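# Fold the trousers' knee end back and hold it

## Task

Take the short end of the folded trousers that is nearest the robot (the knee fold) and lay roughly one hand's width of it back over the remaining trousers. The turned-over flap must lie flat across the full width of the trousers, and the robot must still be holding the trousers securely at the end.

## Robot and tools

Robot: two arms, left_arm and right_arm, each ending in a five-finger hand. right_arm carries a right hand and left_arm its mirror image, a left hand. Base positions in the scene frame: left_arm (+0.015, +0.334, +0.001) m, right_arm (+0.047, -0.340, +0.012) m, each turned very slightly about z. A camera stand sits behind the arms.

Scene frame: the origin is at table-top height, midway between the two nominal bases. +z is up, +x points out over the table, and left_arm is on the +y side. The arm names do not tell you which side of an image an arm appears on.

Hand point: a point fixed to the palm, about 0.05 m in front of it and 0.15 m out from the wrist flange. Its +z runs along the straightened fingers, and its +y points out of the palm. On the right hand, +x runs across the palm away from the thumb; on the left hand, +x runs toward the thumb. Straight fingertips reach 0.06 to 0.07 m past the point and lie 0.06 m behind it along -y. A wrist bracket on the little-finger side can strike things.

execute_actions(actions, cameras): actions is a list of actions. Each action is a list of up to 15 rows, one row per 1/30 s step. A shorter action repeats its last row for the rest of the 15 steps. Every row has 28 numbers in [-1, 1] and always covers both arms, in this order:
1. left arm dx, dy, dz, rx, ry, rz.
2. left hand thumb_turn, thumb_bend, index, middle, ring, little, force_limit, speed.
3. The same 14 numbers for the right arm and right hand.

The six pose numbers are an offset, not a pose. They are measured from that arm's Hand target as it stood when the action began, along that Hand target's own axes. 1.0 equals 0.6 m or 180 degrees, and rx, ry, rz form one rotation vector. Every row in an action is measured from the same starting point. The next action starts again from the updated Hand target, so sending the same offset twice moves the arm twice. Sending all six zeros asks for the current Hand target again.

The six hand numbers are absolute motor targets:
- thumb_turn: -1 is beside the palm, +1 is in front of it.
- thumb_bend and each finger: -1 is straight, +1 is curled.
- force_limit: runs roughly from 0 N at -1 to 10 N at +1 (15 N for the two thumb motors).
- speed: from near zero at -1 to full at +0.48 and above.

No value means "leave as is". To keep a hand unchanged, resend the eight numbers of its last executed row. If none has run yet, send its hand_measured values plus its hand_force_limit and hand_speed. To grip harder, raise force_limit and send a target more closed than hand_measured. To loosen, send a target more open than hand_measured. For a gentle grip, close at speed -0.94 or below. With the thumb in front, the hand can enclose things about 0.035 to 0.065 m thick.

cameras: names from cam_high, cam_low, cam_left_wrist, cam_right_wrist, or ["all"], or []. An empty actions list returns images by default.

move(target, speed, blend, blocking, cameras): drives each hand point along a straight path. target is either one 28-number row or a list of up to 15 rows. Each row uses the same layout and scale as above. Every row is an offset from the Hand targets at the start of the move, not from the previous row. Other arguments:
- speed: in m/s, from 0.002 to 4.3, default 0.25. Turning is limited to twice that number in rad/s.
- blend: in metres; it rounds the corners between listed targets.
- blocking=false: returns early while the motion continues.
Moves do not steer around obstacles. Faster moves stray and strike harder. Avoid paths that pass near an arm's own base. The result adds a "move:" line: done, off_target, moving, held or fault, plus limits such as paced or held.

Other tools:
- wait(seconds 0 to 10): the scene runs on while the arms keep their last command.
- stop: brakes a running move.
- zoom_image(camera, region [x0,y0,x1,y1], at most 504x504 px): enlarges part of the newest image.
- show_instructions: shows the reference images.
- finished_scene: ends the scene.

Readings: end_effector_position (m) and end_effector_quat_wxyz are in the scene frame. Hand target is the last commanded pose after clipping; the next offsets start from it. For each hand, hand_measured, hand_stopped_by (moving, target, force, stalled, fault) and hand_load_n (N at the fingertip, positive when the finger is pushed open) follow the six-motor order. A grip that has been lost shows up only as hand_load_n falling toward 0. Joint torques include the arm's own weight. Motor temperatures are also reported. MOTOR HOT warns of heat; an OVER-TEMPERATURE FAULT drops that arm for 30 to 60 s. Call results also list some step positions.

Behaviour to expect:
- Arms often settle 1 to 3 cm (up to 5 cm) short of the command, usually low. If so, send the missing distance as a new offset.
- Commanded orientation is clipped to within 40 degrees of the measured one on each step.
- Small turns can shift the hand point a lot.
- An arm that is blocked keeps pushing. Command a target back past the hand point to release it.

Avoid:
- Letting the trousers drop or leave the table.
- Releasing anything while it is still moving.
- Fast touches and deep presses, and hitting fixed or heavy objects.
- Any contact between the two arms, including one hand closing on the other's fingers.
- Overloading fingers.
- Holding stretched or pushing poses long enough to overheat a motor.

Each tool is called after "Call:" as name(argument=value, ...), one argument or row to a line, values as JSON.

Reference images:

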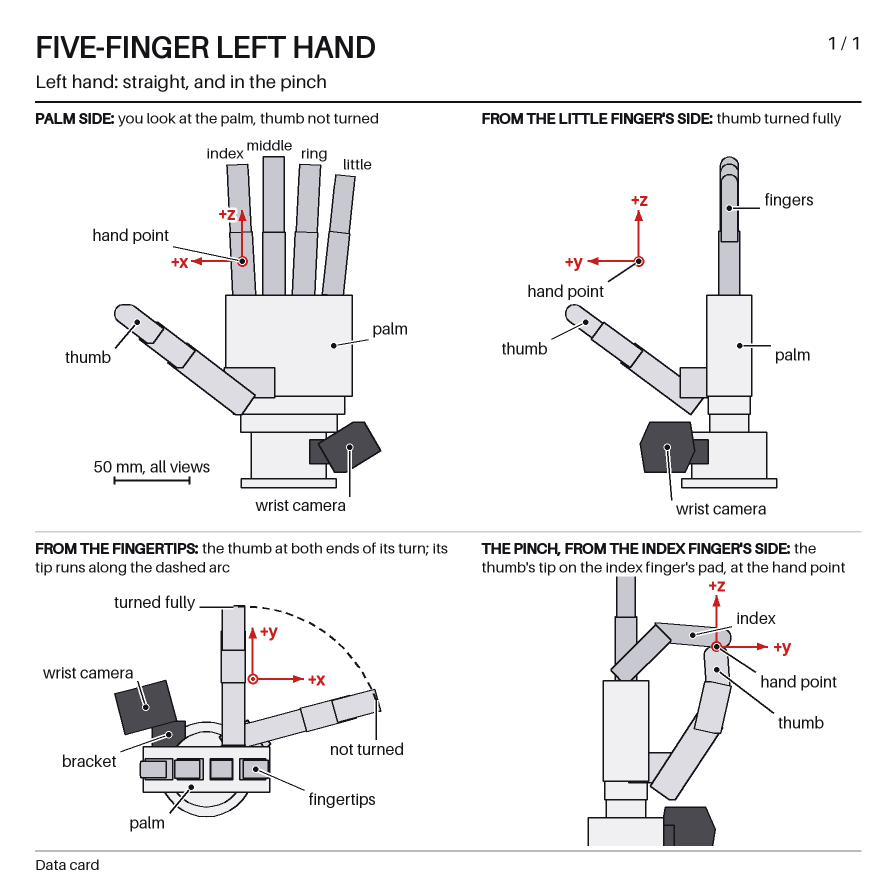

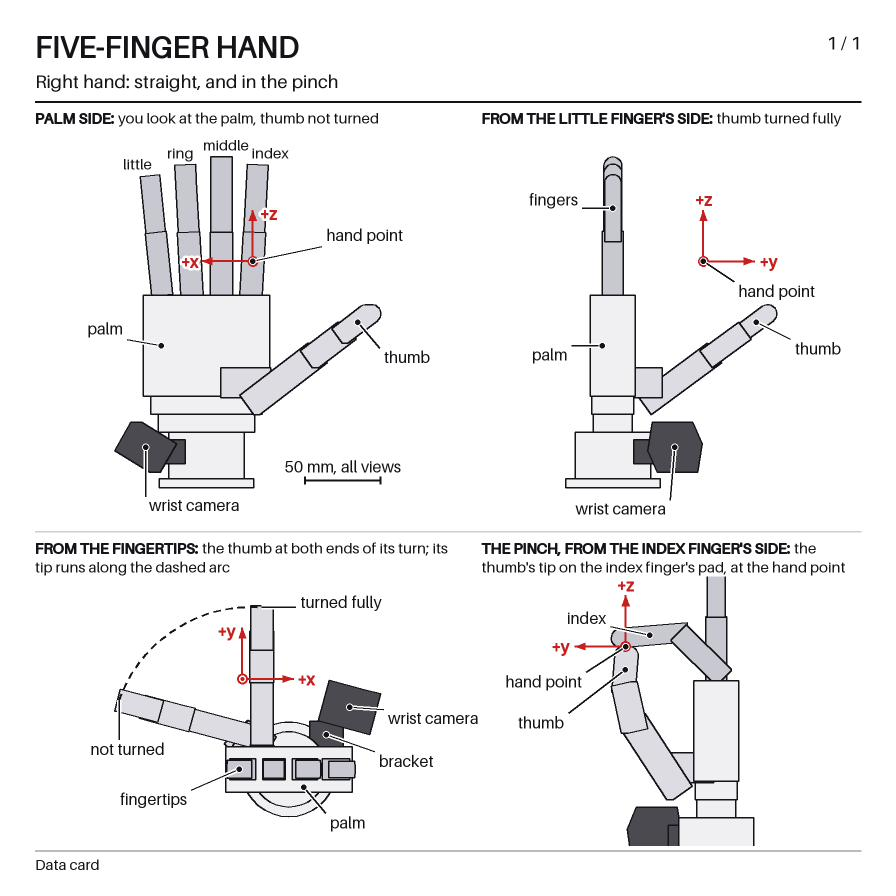

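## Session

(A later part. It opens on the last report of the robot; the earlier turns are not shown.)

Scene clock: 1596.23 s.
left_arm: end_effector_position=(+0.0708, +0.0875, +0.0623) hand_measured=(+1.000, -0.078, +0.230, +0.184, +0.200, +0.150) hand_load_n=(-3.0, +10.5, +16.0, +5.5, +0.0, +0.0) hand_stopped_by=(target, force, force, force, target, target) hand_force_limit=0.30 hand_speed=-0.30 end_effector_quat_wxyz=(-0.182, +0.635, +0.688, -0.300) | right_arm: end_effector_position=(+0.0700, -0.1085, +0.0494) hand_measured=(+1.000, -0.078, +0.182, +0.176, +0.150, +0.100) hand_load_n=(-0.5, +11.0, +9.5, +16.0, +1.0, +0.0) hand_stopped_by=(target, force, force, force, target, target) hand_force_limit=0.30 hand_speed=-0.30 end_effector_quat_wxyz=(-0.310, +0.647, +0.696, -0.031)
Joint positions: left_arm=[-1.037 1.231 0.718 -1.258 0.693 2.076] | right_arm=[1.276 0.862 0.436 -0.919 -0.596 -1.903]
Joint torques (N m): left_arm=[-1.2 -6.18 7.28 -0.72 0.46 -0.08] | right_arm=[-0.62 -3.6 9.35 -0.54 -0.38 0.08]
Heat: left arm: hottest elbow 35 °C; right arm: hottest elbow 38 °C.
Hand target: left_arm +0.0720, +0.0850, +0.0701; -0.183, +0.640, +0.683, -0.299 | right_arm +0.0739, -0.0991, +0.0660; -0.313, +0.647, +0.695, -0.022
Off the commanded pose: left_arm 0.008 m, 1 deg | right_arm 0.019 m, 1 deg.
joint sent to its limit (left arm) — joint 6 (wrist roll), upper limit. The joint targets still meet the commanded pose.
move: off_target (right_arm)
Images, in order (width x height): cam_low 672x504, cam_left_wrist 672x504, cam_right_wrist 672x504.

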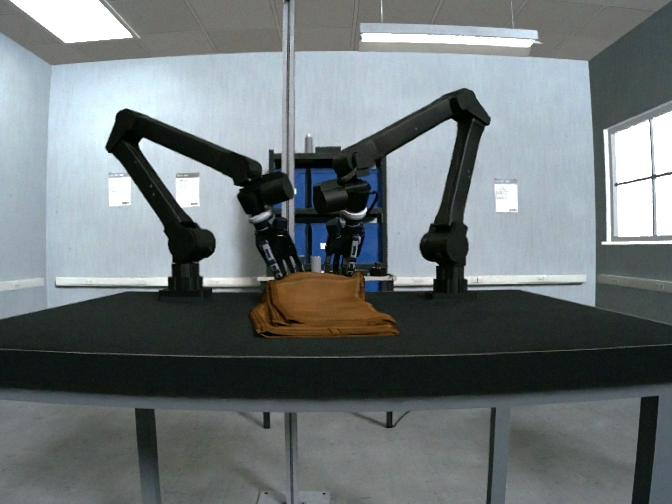

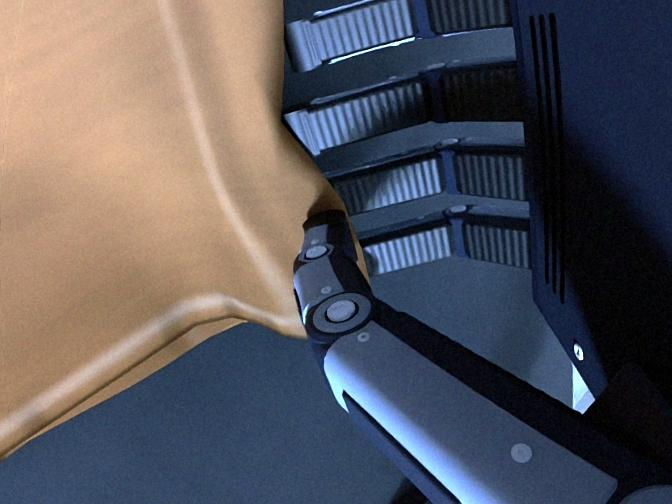

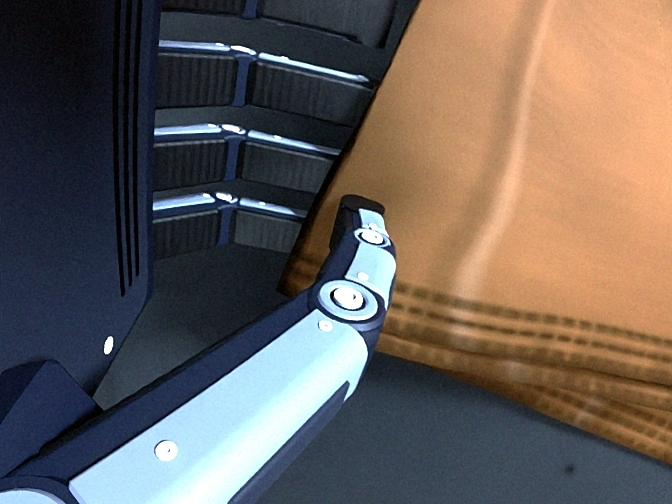

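Call:
move(
  target=[
    [-0.0215,-0.0007,-0.084,-0.024,-0.0254,-0.0345,1,0.15,0.25,0.25,0.2,0.15,0.3,-0.3,0.0462,0.0267,-0.0928,0,0,0.07,1,0.15,0.25,0.22,0.15,0.1,0.3,-0.3],
    [-0.0392,0.0365,-0.1832,-0.0479,-0.0508,-0.0691,1,0.15,0.25,0.25,0.2,0.15,0.3,-0.3,0.069,0.0882,-0.1748,0,0,0.1393,1,0.15,0.25,0.22,0.15,0.1,0.3,-0.3],
  ],
  speed=0.08,
  blend=[0.02, 0],
  cameras=["all"],
)

Call:
zoom_image(
  camera="cam_low",
  region=[220, 200, 430, 350],
)

Call:
zoom_image(
  camera="cam_high",
  region=[400, 200, 600, 380],
)

Scene clock: 1620.27 s.
left_arm: end_effector_position=(+0.1536, +0.0832, +0.1327) hand_measured=(+1.000, -0.078, +0.230, +0.184, +0.200, +0.150) hand_load_n=(-2.5, +10.5, +16.0, +6.0, +0.0, +0.5) hand_stopped_by=(target, force, force, force, target, target) hand_force_limit=0.30 hand_speed=-0.30 end_effector_quat_wxyz=(-0.111, +0.560, +0.772, -0.279) | right_arm: end_effector_position=(+0.1593, -0.0980, +0.1294) hand_measured=(+1.000, -0.078, +0.182, +0.176, +0.150, +0.100) hand_load_n=(-0.5, +11.0, +9.5, +16.5, +0.5, +0.0) hand_stopped_by=(target, force, force, force, target, target) hand_force_limit=0.30 hand_speed=-0.30 end_effector_quat_wxyz=(-0.300, +0.776, +0.546, -0.098)
Joint positions: left_arm=[-0.851 1.187 0.908 -1.385 0.605 1.982] | right_arm=[0.935 1.096 0.798 -1.293 -0.642 -1.903]
Joint torques (N m): left_arm=[-0.44 -5.25 9.03 -0.5 0.34 -0.22] | right_arm=[-2.02 -5.42 9.78 -0.88 -0.35 0.11]
Heat: left arm: hottest elbow 35 °C; right arm: hottest elbow 38 °C.
Hand target: left_arm +0.1610, +0.0809, +0.1420; -0.111, +0.549, +0.781, -0.275 | right_arm +0.1708, -0.0919, +0.1440; -0.301, +0.782, +0.538, -0.089
Off the commanded pose: left_arm 0.012 m, 2 deg | right_arm 0.019 m, 2 deg.
move: off_target (left_arm, right_arm)

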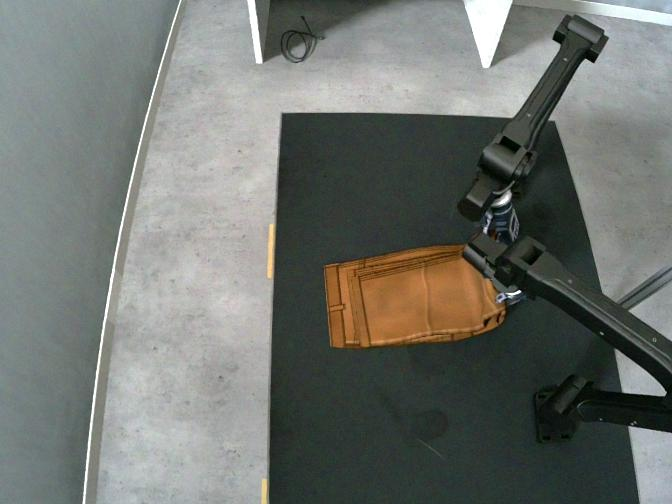

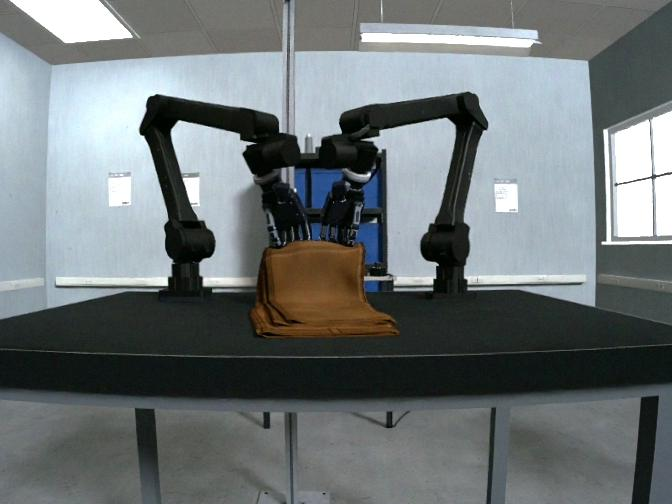

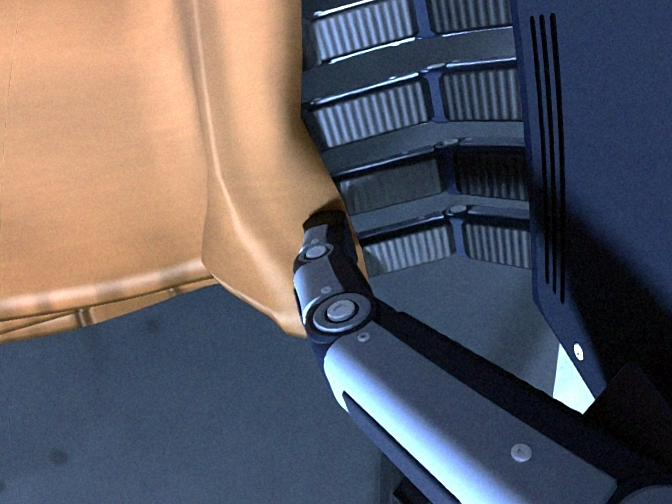

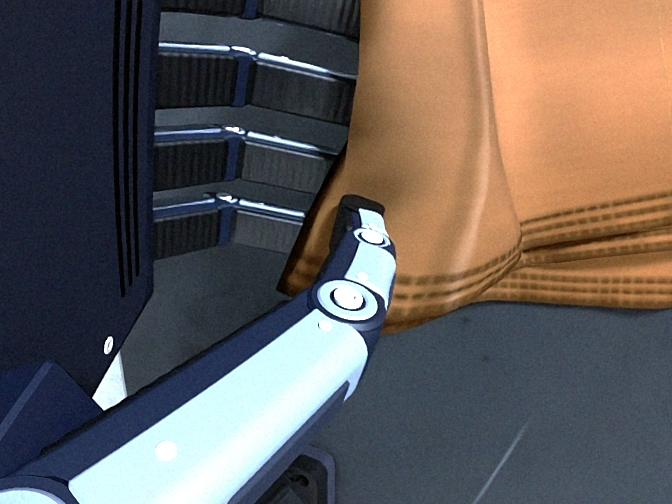

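Scaled by 2.400 from the camera's 672x504 image, which has a finer 960x720 frame.

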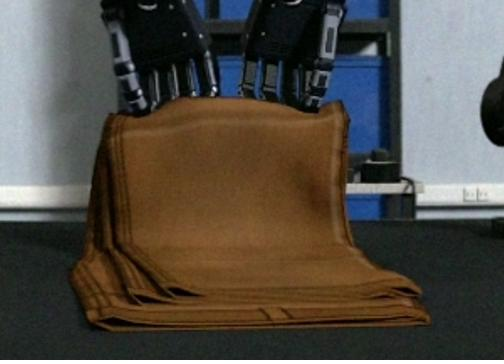

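Scaled by 2.520 from the camera's 672x504 image, which has a finer 960x720 frame.

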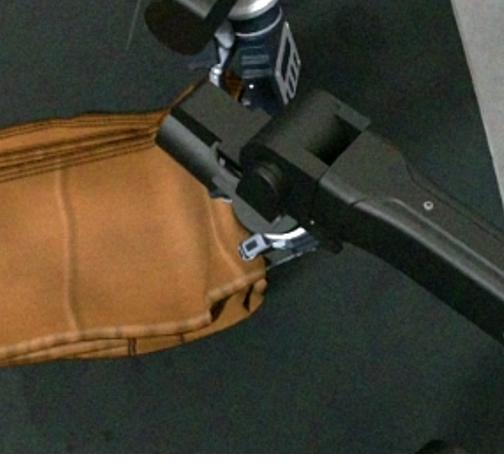

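Call:
move(
  target=[
    [-0.0217,0.0628,-0.0143,-0.051,-0.0137,-0.0218,1,0.15,0.25,0.25,0.2,0.15,0.3,-0.3,0.0268,0.0643,-0.0185,-0.0498,0.0133,0.0182,1,0.15,0.25,0.22,0.15,0.1,0.3,-0.3],
  ],
  speed=0.08,
  cameras=["all"],
)

Call:
zoom_image(
  camera="cam_high",
  region=[400, 200, 600, 380],
)

Scene clock: 1637.43 s.
left_arm: end_effector_position=(+0.1888, +0.0841, +0.1219) hand_measured=(+1.000, -0.078, +0.230, +0.184, +0.200, +0.150) hand_load_n=(-3.0, +10.0, +16.0, +6.0, +0.5, +0.0) hand_stopped_by=(target, force, force, force, target, target) hand_force_limit=0.30 hand_speed=-0.30 end_effector_quat_wxyz=(-0.067, +0.539, +0.810, -0.223) | right_arm: end_effector_position=(+0.1961, -0.0977, +0.1205) hand_measured=(+1.000, -0.078, +0.182, +0.176, +0.150, +0.100) hand_load_n=(-1.0, +10.5, +9.5, +16.5, +0.0, +0.0) hand_stopped_by=(target, force, force, force, target, target) hand_force_limit=0.30 hand_speed=-0.30 end_effector_quat_wxyz=(-0.249, +0.807, +0.533, -0.055)
Joint positions: left_arm=[-0.847 1.204 0.911 -1.283 0.471 1.878] | right_arm=[0.922 1.122 0.81 -1.21 -0.514 -1.837]
Joint torques (N m): left_arm=[0.5 -5.25 8.87 0.4 0.1 -0.25] | right_arm=[-2.49 -5.77 9.76 0.08 0.06 0.35]
Heat: left arm: hottest elbow 35 °C; right arm: hottest elbow 42 °C.
Hand target: left_arm +0.2000, +0.0809, +0.1299; -0.059, +0.523, +0.821, -0.220 | right_arm +0.2128, -0.0910, +0.1340; -0.247, +0.820, +0.514, -0.039
Off the commanded pose: left_arm 0.014 m, 2 deg | right_arm 0.023 m, 3 deg.
move: off_target (left_arm, right_arm)

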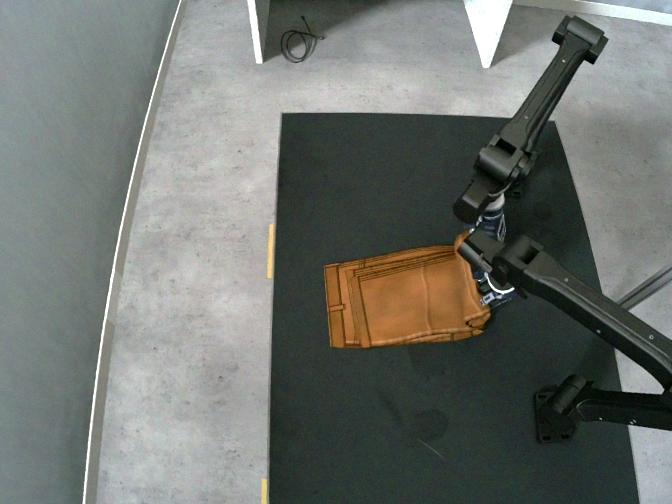

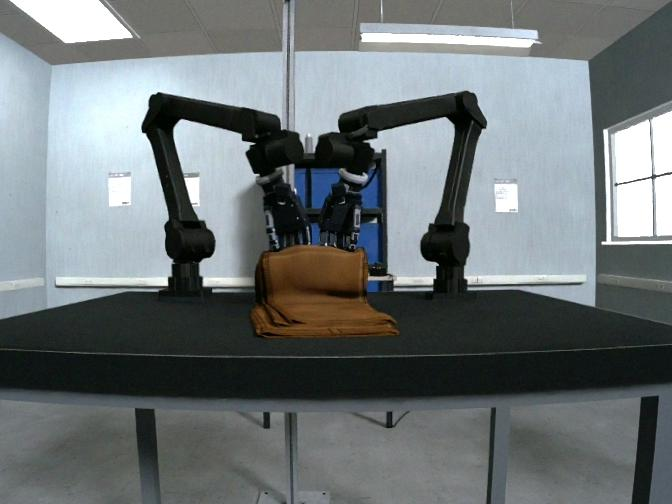

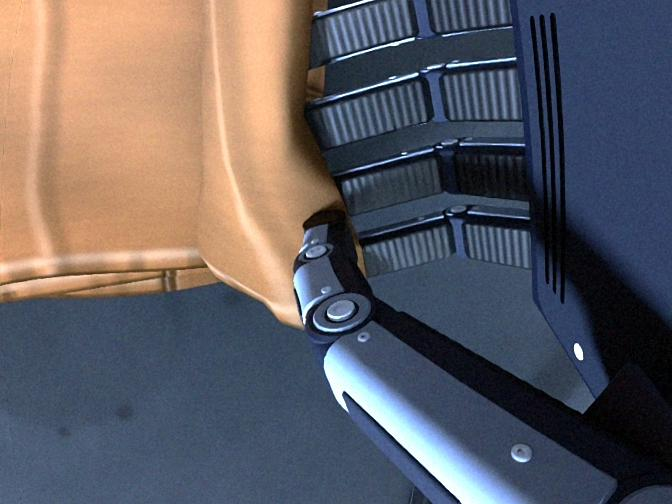

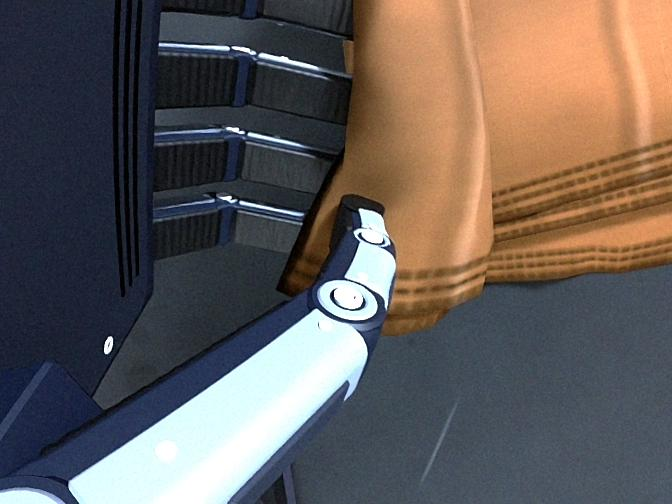

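Scaled by 2.520 from the camera's 672x504 image, which has a finer 960x720 frame.

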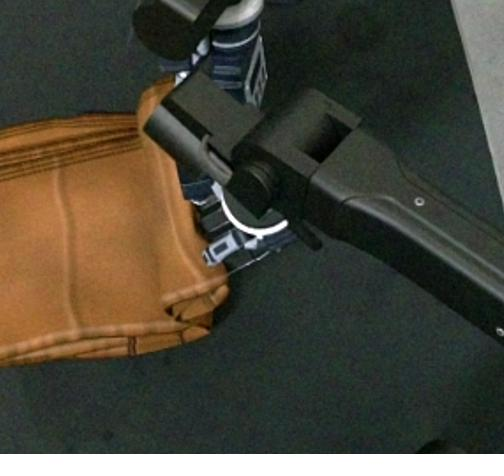

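Call:
move(
  target=[
    [0,0,0,0,0,0,1,-1,0.25,0.25,0.2,0.15,0.3,0.3,0,0,0,0,0,0,1,-1,0.25,0.22,0.15,0.1,0.3,0.3],
    [0,0,0,0,0,0,1,-1,-0.7,-0.7,-0.7,-0.7,0.3,0.3,0,0,0,0,0,0,1,-1,-0.7,-0.7,-0.7,-0.7,0.3,0.3],
  ],
  speed=0.1,
  cameras=["all"],
)

Call:
zoom_image(
  camera="cam_low",
  region=[220, 200, 430, 350],
)

Call:
zoom_image(
  camera="cam_high",
  region=[400, 200, 600, 380],
)

Scene clock: 1649.10 s.
left_arm: end_effector_position=(+0.1915, +0.0889, +0.1214) hand_measured=(+1.000, -1.000, -0.700, -0.700, -0.700, -0.700) hand_load_n=(+0.0, +0.0, +0.0, +0.0, +0.0, +0.0) hand_stopped_by=(target, target, target, target, target, target) hand_force_limit=0.30 hand_speed=0.30 end_effector_quat_wxyz=(-0.068, +0.526, +0.820, -0.216) | right_arm: end_effector_position=(+0.1998, -0.1030, +0.1196) hand_measured=(+1.000, -1.000, -0.700, -0.700, -0.700, -0.700) hand_load_n=(+0.0, +0.0, +0.0, +0.0, -0.5, -0.5) hand_stopped_by=(target, target, target, target, target, target) hand_force_limit=0.30 hand_speed=0.30 end_effector_quat_wxyz=(-0.240, +0.819, +0.519, -0.056)
Joint positions: left_arm=[-0.839 1.205 0.911 -1.284 0.456 1.854] | right_arm=[0.911 1.124 0.81 -1.212 -0.496 -1.812]
Joint torques (N m): left_arm=[-0.67 -5.25 8.94 0.58 0.57 -0.11] | right_arm=[-1.38 -5.77 9.76 0.09 -0.53 0.09]
Heat: left arm: hottest elbow 38 °C; right arm: hottest elbow 41 °C.
Hand target: left_arm +0.2001, +0.0809, +0.1299; -0.059, +0.523, +0.821, -0.220 | right_arm +0.2128, -0.0910, +0.1340; -0.247, +0.820, +0.514, -0.039
Off the commanded pose: left_arm 0.014 m, 1 deg | right_arm 0.023 m, 2 deg.
move: off_target (left_arm, right_arm); target 2's new numbers were sent with right_arm's hand 0.022 m and 2 deg from that target

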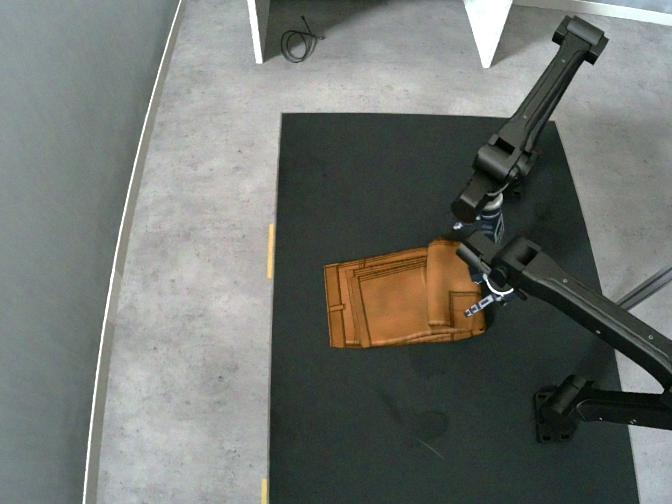

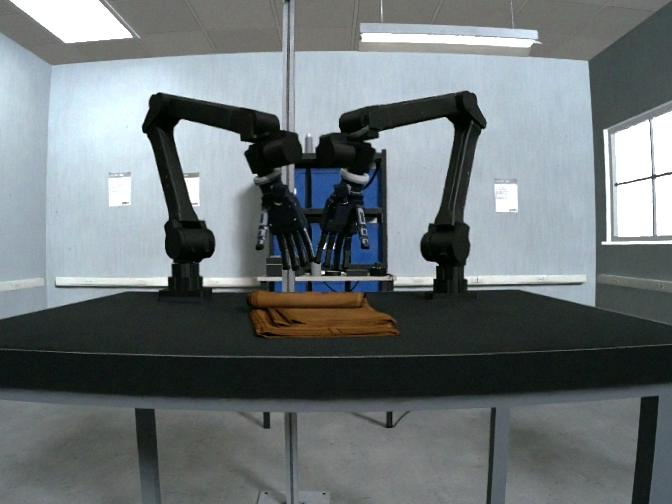

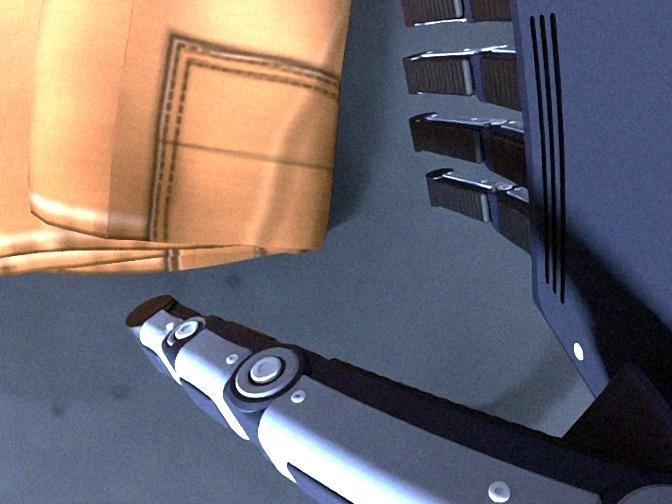

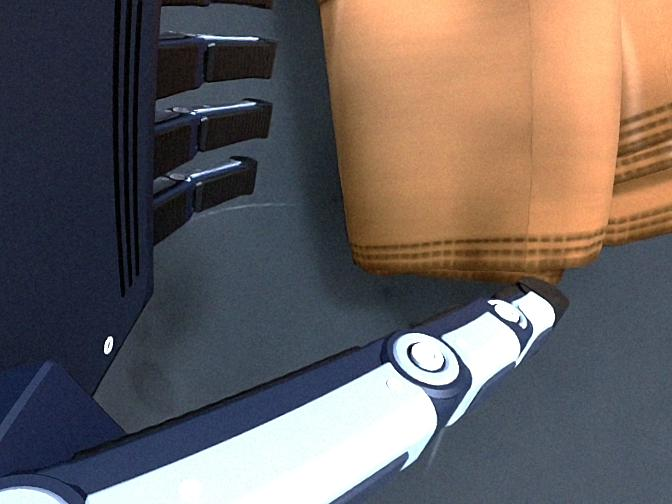

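Scaled by 2.400 from the camera's 672x504 image, which has a finer 960x720 frame.

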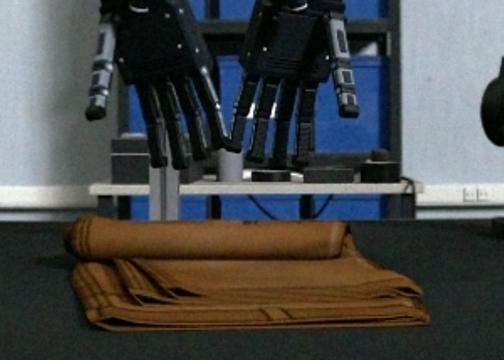

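Scaled by 2.520 from the camera's 672x504 image, which has a finer 960x720 frame.

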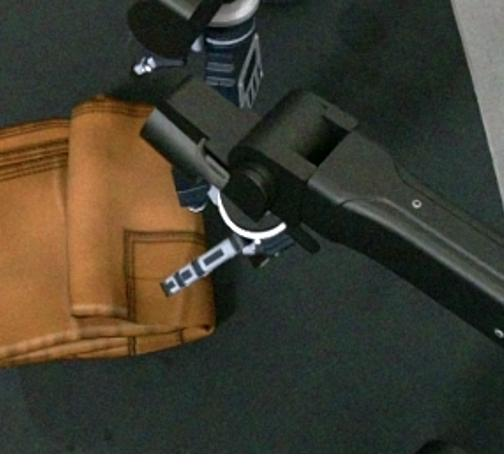

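Call:
move(
  target=[
    [0.0309,-0.0245,-0.1045,0,0,0,1,-1,-0.7,-0.7,-0.7,-0.7,0.3,0.3,-0.0242,-0.0272,-0.1057,0,0,0,1,-1,-0.7,-0.7,-0.7,-0.7,0.3,0.3],
    [0.1863,0.1285,-0.1812,-0.1491,-0.04,-0.3545,1,-1,-0.7,-0.7,-0.7,-0.7,0.3,0.3,-0.1995,0.1147,-0.1895,-0.1675,0.0264,0.3485,1,-1,-0.7,-0.7,-0.7,-0.7,0.3,0.3],
  ],
  speed=0.2,
  blend=[0.02, 0],
  cameras=["all"],
)

Call:
zoom_image(
  camera="cam_high",
  region=[300, 200, 540, 380],
)

Scene clock: 1749.53 s.
left_arm: end_effector_position=(+0.2453, +0.2411, +0.1812) hand_measured=(+1.000, -1.000, -0.700, -0.700, -0.700, -0.700) hand_load_n=(+0.0, +0.0, +0.0, +0.0, +0.0, +0.0) hand_stopped_by=(target, target, target, target, target, target) hand_force_limit=0.30 hand_speed=0.30 end_effector_quat_wxyz=(-0.003, +0.007, +1.000, +0.002) | right_arm: end_effector_position=(+0.2495, -0.2574, +0.1813) hand_measured=(+1.000, -1.000, -0.700, -0.700, -0.700, -0.700) hand_load_n=(+0.0, +0.0, +0.0, +0.0, +0.0, +0.0) hand_stopped_by=(target, target, target, target, target, target) hand_force_limit=0.30 hand_speed=0.30 end_effector_quat_wxyz=(-0.004, +1.000, +0.012, +0.004)
Joint positions: left_arm=[-0.51 1.141 0.996 -1.433 0.001 1.054] | right_arm=[0.589 1.048 0.904 -1.416 -0.002 -1.039]
Joint torques (N m): left_arm=[-0.44 -4.95 7.28 0.96 0.03 -0.11] | right_arm=[-1.55 -5.01 6.89 -0.13 0.06 0.12]
Motor temperatures (°C): left_arm=[19 20 43 17 21 18] | right_arm=[17 24 43 20 18 16]
Heat: left arm: hottest elbow 43 °C; right arm: hottest elbow 43 °C.
Hand target: left_arm +0.2499, +0.2399, +0.1799; +0.000, +0.000, +1.000, +0.001 | right_arm +0.2499, -0.2599, +0.1801; +0.000, +1.000, +0.000, +0.000
Off the commanded pose: left_arm 0.005 m, 1 deg | right_arm 0.003 m, 1 deg.
move: done

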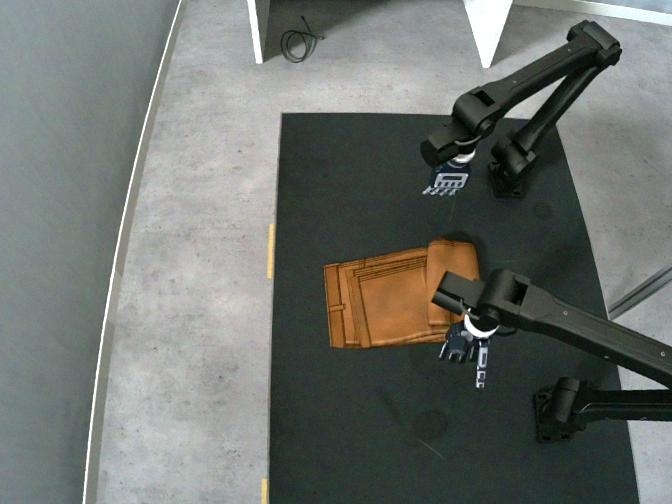

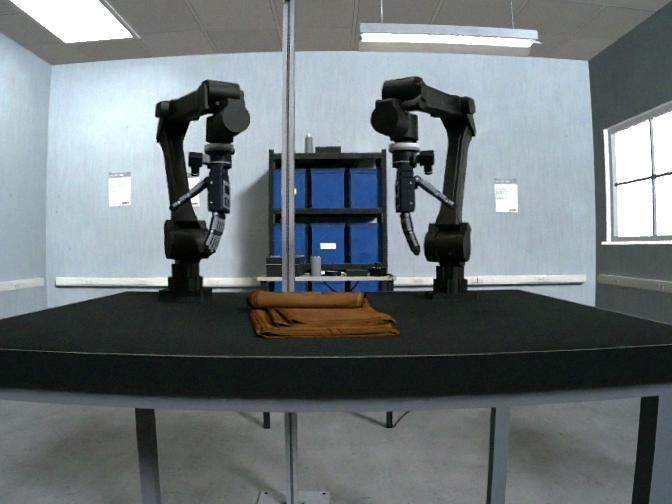

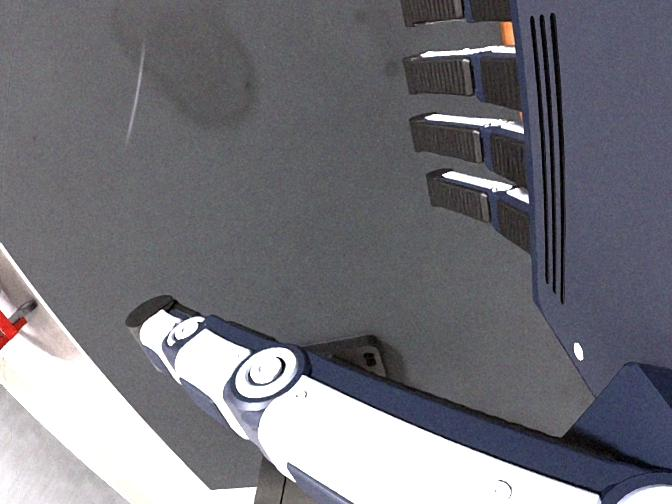

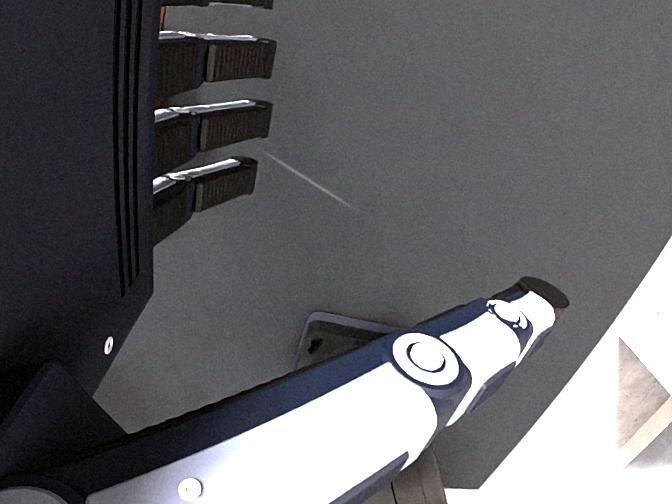

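Scaled by 2.100 from the camera's 672x504 image, which has a finer 960x720 frame.

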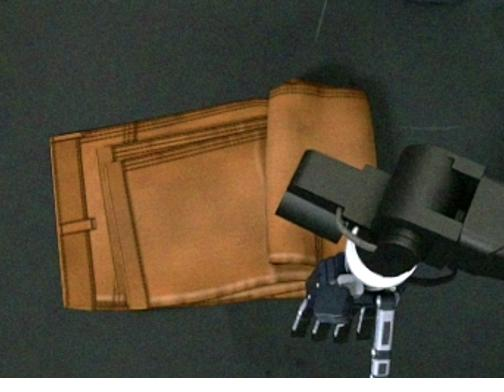

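Call:
move(
  target=[
    [-0.1583,-0.25,0.0667,0.1587,0.0305,-0.4744,1,-1,-0.35,-0.25,0.5,0.5,0.3,0.3,0.1333,-0.225,0.0667,0.1587,-0.0305,0.4742,1,-1,-0.35,-0.25,0.5,0.5,0.3,0.3],
  ],
  speed=0.25,
  cameras=["all"],
)

Call:
zoom_image(
  camera="cam_high",
  region=[300, 200, 540, 380],
)

Scene clock: 1818.80 s.
left_arm: end_effector_position=(+0.3445, +0.0928, +0.1421) hand_measured=(+1.000, -1.000, -0.350, -0.250, +0.500, +0.500) hand_load_n=(-0.5, +0.0, +0.0, +0.0, +0.0, +0.5) hand_stopped_by=(target, target, target, target, target, target) hand_force_limit=0.30 hand_speed=0.30 end_effector_quat_wxyz=(+0.044, +0.670, -0.707, +0.221) | right_arm: end_effector_position=(+0.3235, -0.1269, +0.1324) hand_measured=(+1.000, -1.000, -0.350, -0.250, +0.500, +0.500) hand_load_n=(+0.0, +0.0, +0.0, +0.0, +0.0, +0.5) hand_stopped_by=(target, target, target, target, target, target) hand_force_limit=0.30 hand_speed=0.30 end_effector_quat_wxyz=(-0.208, +0.711, -0.670, -0.051)
Joint positions: left_arm=[-0.364 1.294 0.961 -0.859 0.259 -0.383] | right_arm=[0.403 1.173 0.806 -0.862 -0.269 0.355]
Joint torques (N m): left_arm=[-2.08 -8.29 6.76 1.78 0.24 -0.16] | right_arm=[-0.62 -9 7.1 1.32 -0.19 0.14]
Heat: left arm: hottest elbow 39 °C; right arm: hottest elbow 40 °C.
Hand target: left_arm +0.3450, +0.0899, +0.1397; +0.043, +0.671, -0.706, +0.224 | right_arm +0.3296, -0.1248, +0.1399; -0.224, +0.706, -0.670, -0.043
Off the commanded pose: left_arm 0.004 m, 0 deg | right_arm 0.010 m, 2 deg.
move: done

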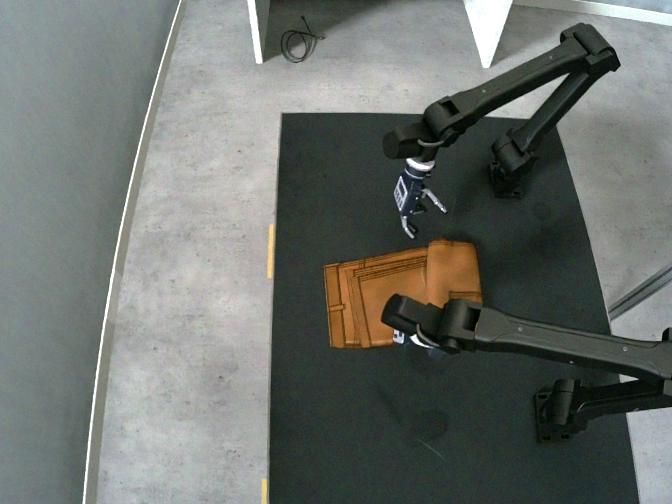

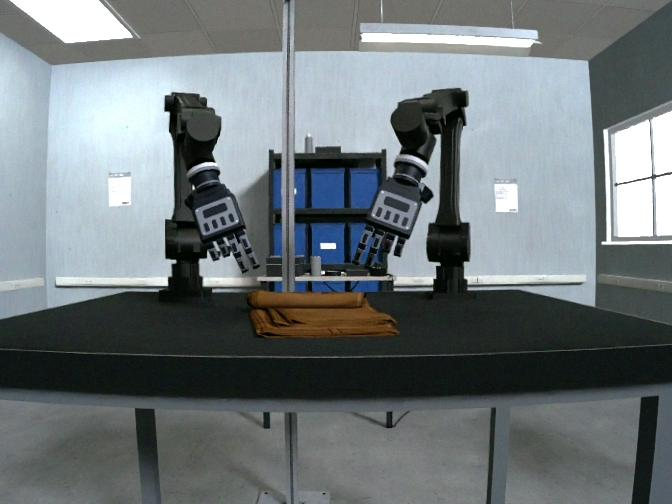

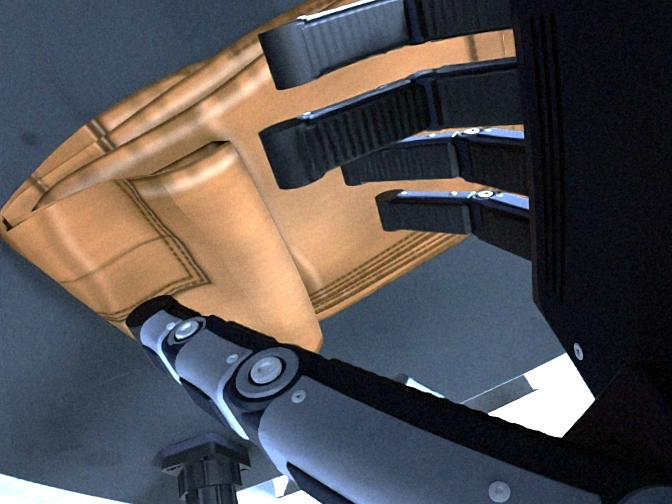

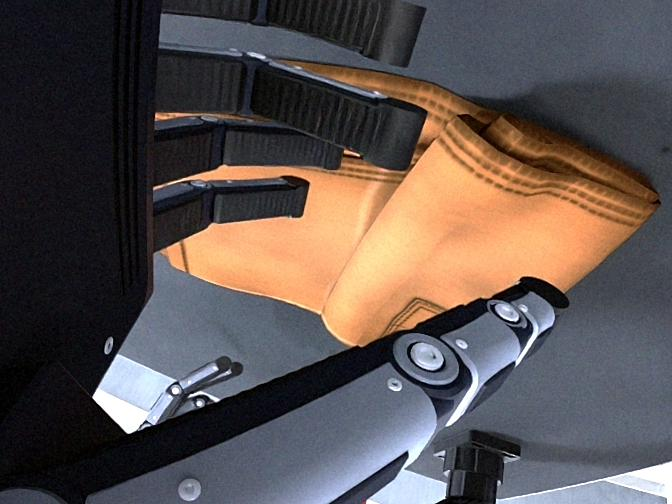

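Scaled by 2.100 from the camera's 672x504 image, which has a finer 960x720 frame.

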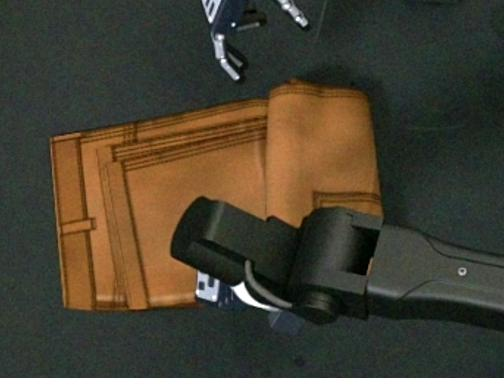

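Call:
move(
  target=[
    [0.0115,0.0355,0.0782,0,0,0,1,-1,-0.35,-0.25,0.5,0.5,0.3,0.3,-0.0297,0.0302,0.0777,0,0,0,1,-1,-0.35,-0.25,0.5,0.5,0.3,0.3],
  ],
  speed=0.12,
  cameras=["all"],
)

Call:
zoom_image(
  camera="cam_high",
  region=[300, 200, 540, 380],
)

Call:
zoom_image(
  camera="cam_low",
  region=[220, 200, 430, 350],
)

Scene clock: 1831.00 s.
left_arm: end_effector_position=(+0.3332, +0.0690, +0.0967) hand_measured=(+1.000, -1.000, -0.350, -0.250, +0.500, +0.500) hand_load_n=(+0.0, +0.0, +0.0, +0.0, +0.0, +0.0) hand_stopped_by=(target, target, target, target, target, target) hand_force_limit=0.30 hand_speed=0.30 end_effector_quat_wxyz=(+0.044, +0.670, -0.707, +0.221) | right_arm: end_effector_position=(+0.3174, -0.0967, +0.0981) hand_measured=(+1.000, -1.000, -0.350, -0.250, +0.500, +0.500) hand_load_n=(+0.0, +0.0, +0.0, +0.0, +0.0, +0.5) hand_stopped_by=(target, target, target, target, target, target) hand_force_limit=0.30 hand_speed=0.30 end_effector_quat_wxyz=(-0.216, +0.708, -0.671, -0.045)
Joint positions: left_arm=[-0.435 1.343 0.876 -0.71 0.232 -0.449] | right_arm=[0.499 1.217 0.739 -0.706 -0.228 0.457]
Joint torques (N m): left_arm=[-1.14 -8.35 6.56 1.91 0.22 -0.13] | right_arm=[0.32 -7.41 7.02 1.42 -0.16 0.16]
Motor temperatures (°C): left_arm=[19 20 38 17 21 18] | right_arm=[17 24 38 20 18 16]
Heat: left arm: hottest elbow 38 °C; right arm: hottest elbow 38 °C.
Hand target: left_arm +0.3349, +0.0661, +0.0946; +0.043, +0.671, -0.706, +0.224 | right_arm +0.3217, -0.0908, +0.1000; -0.224, +0.706, -0.670, -0.043
Off the commanded pose: left_arm 0.004 m, 0 deg | right_arm 0.007 m, 1 deg.
move: done

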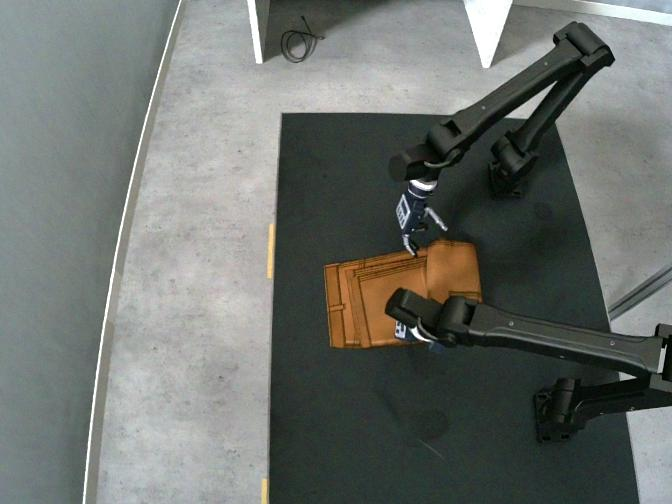

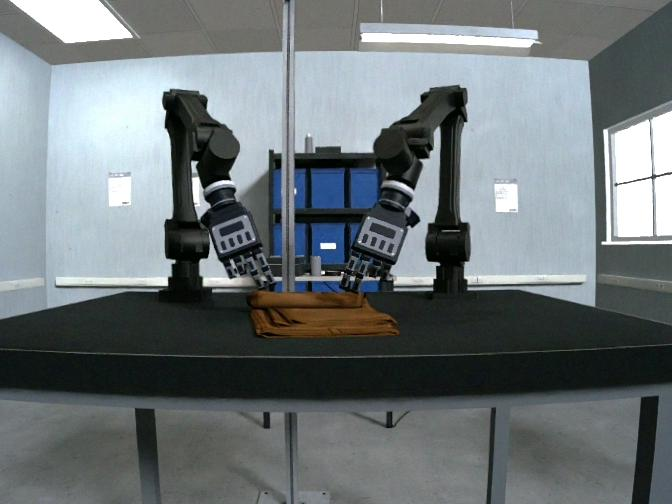

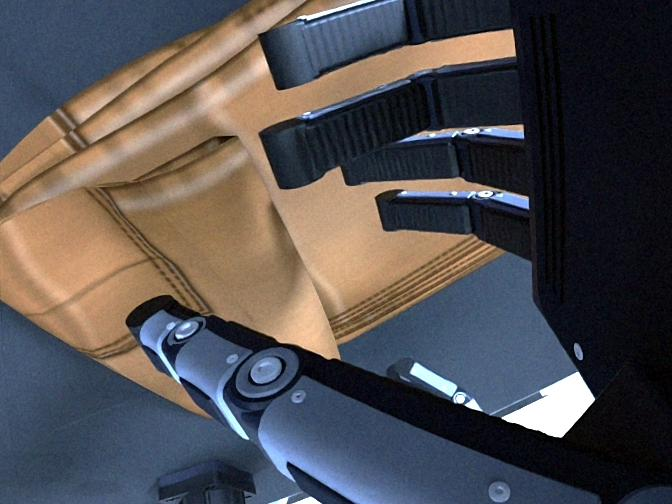

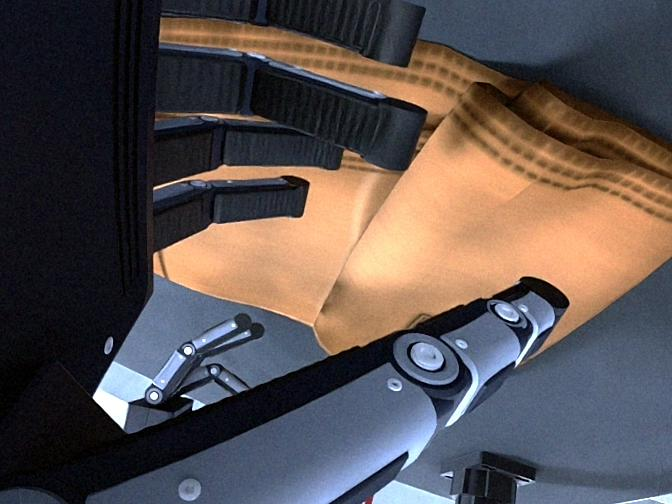

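Scaled by 2.100 from the camera's 672x504 image, which has a finer 960x720 frame.

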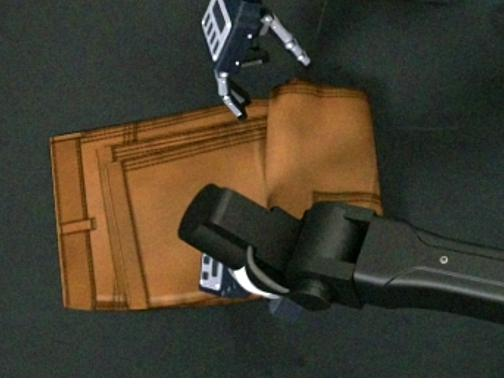

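Scaled by 2.400 from the camera's 672x504 image, which has a finer 960x720 frame.

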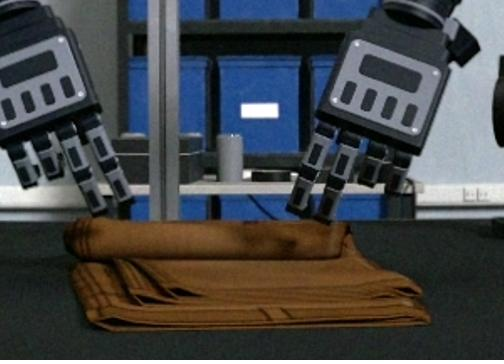

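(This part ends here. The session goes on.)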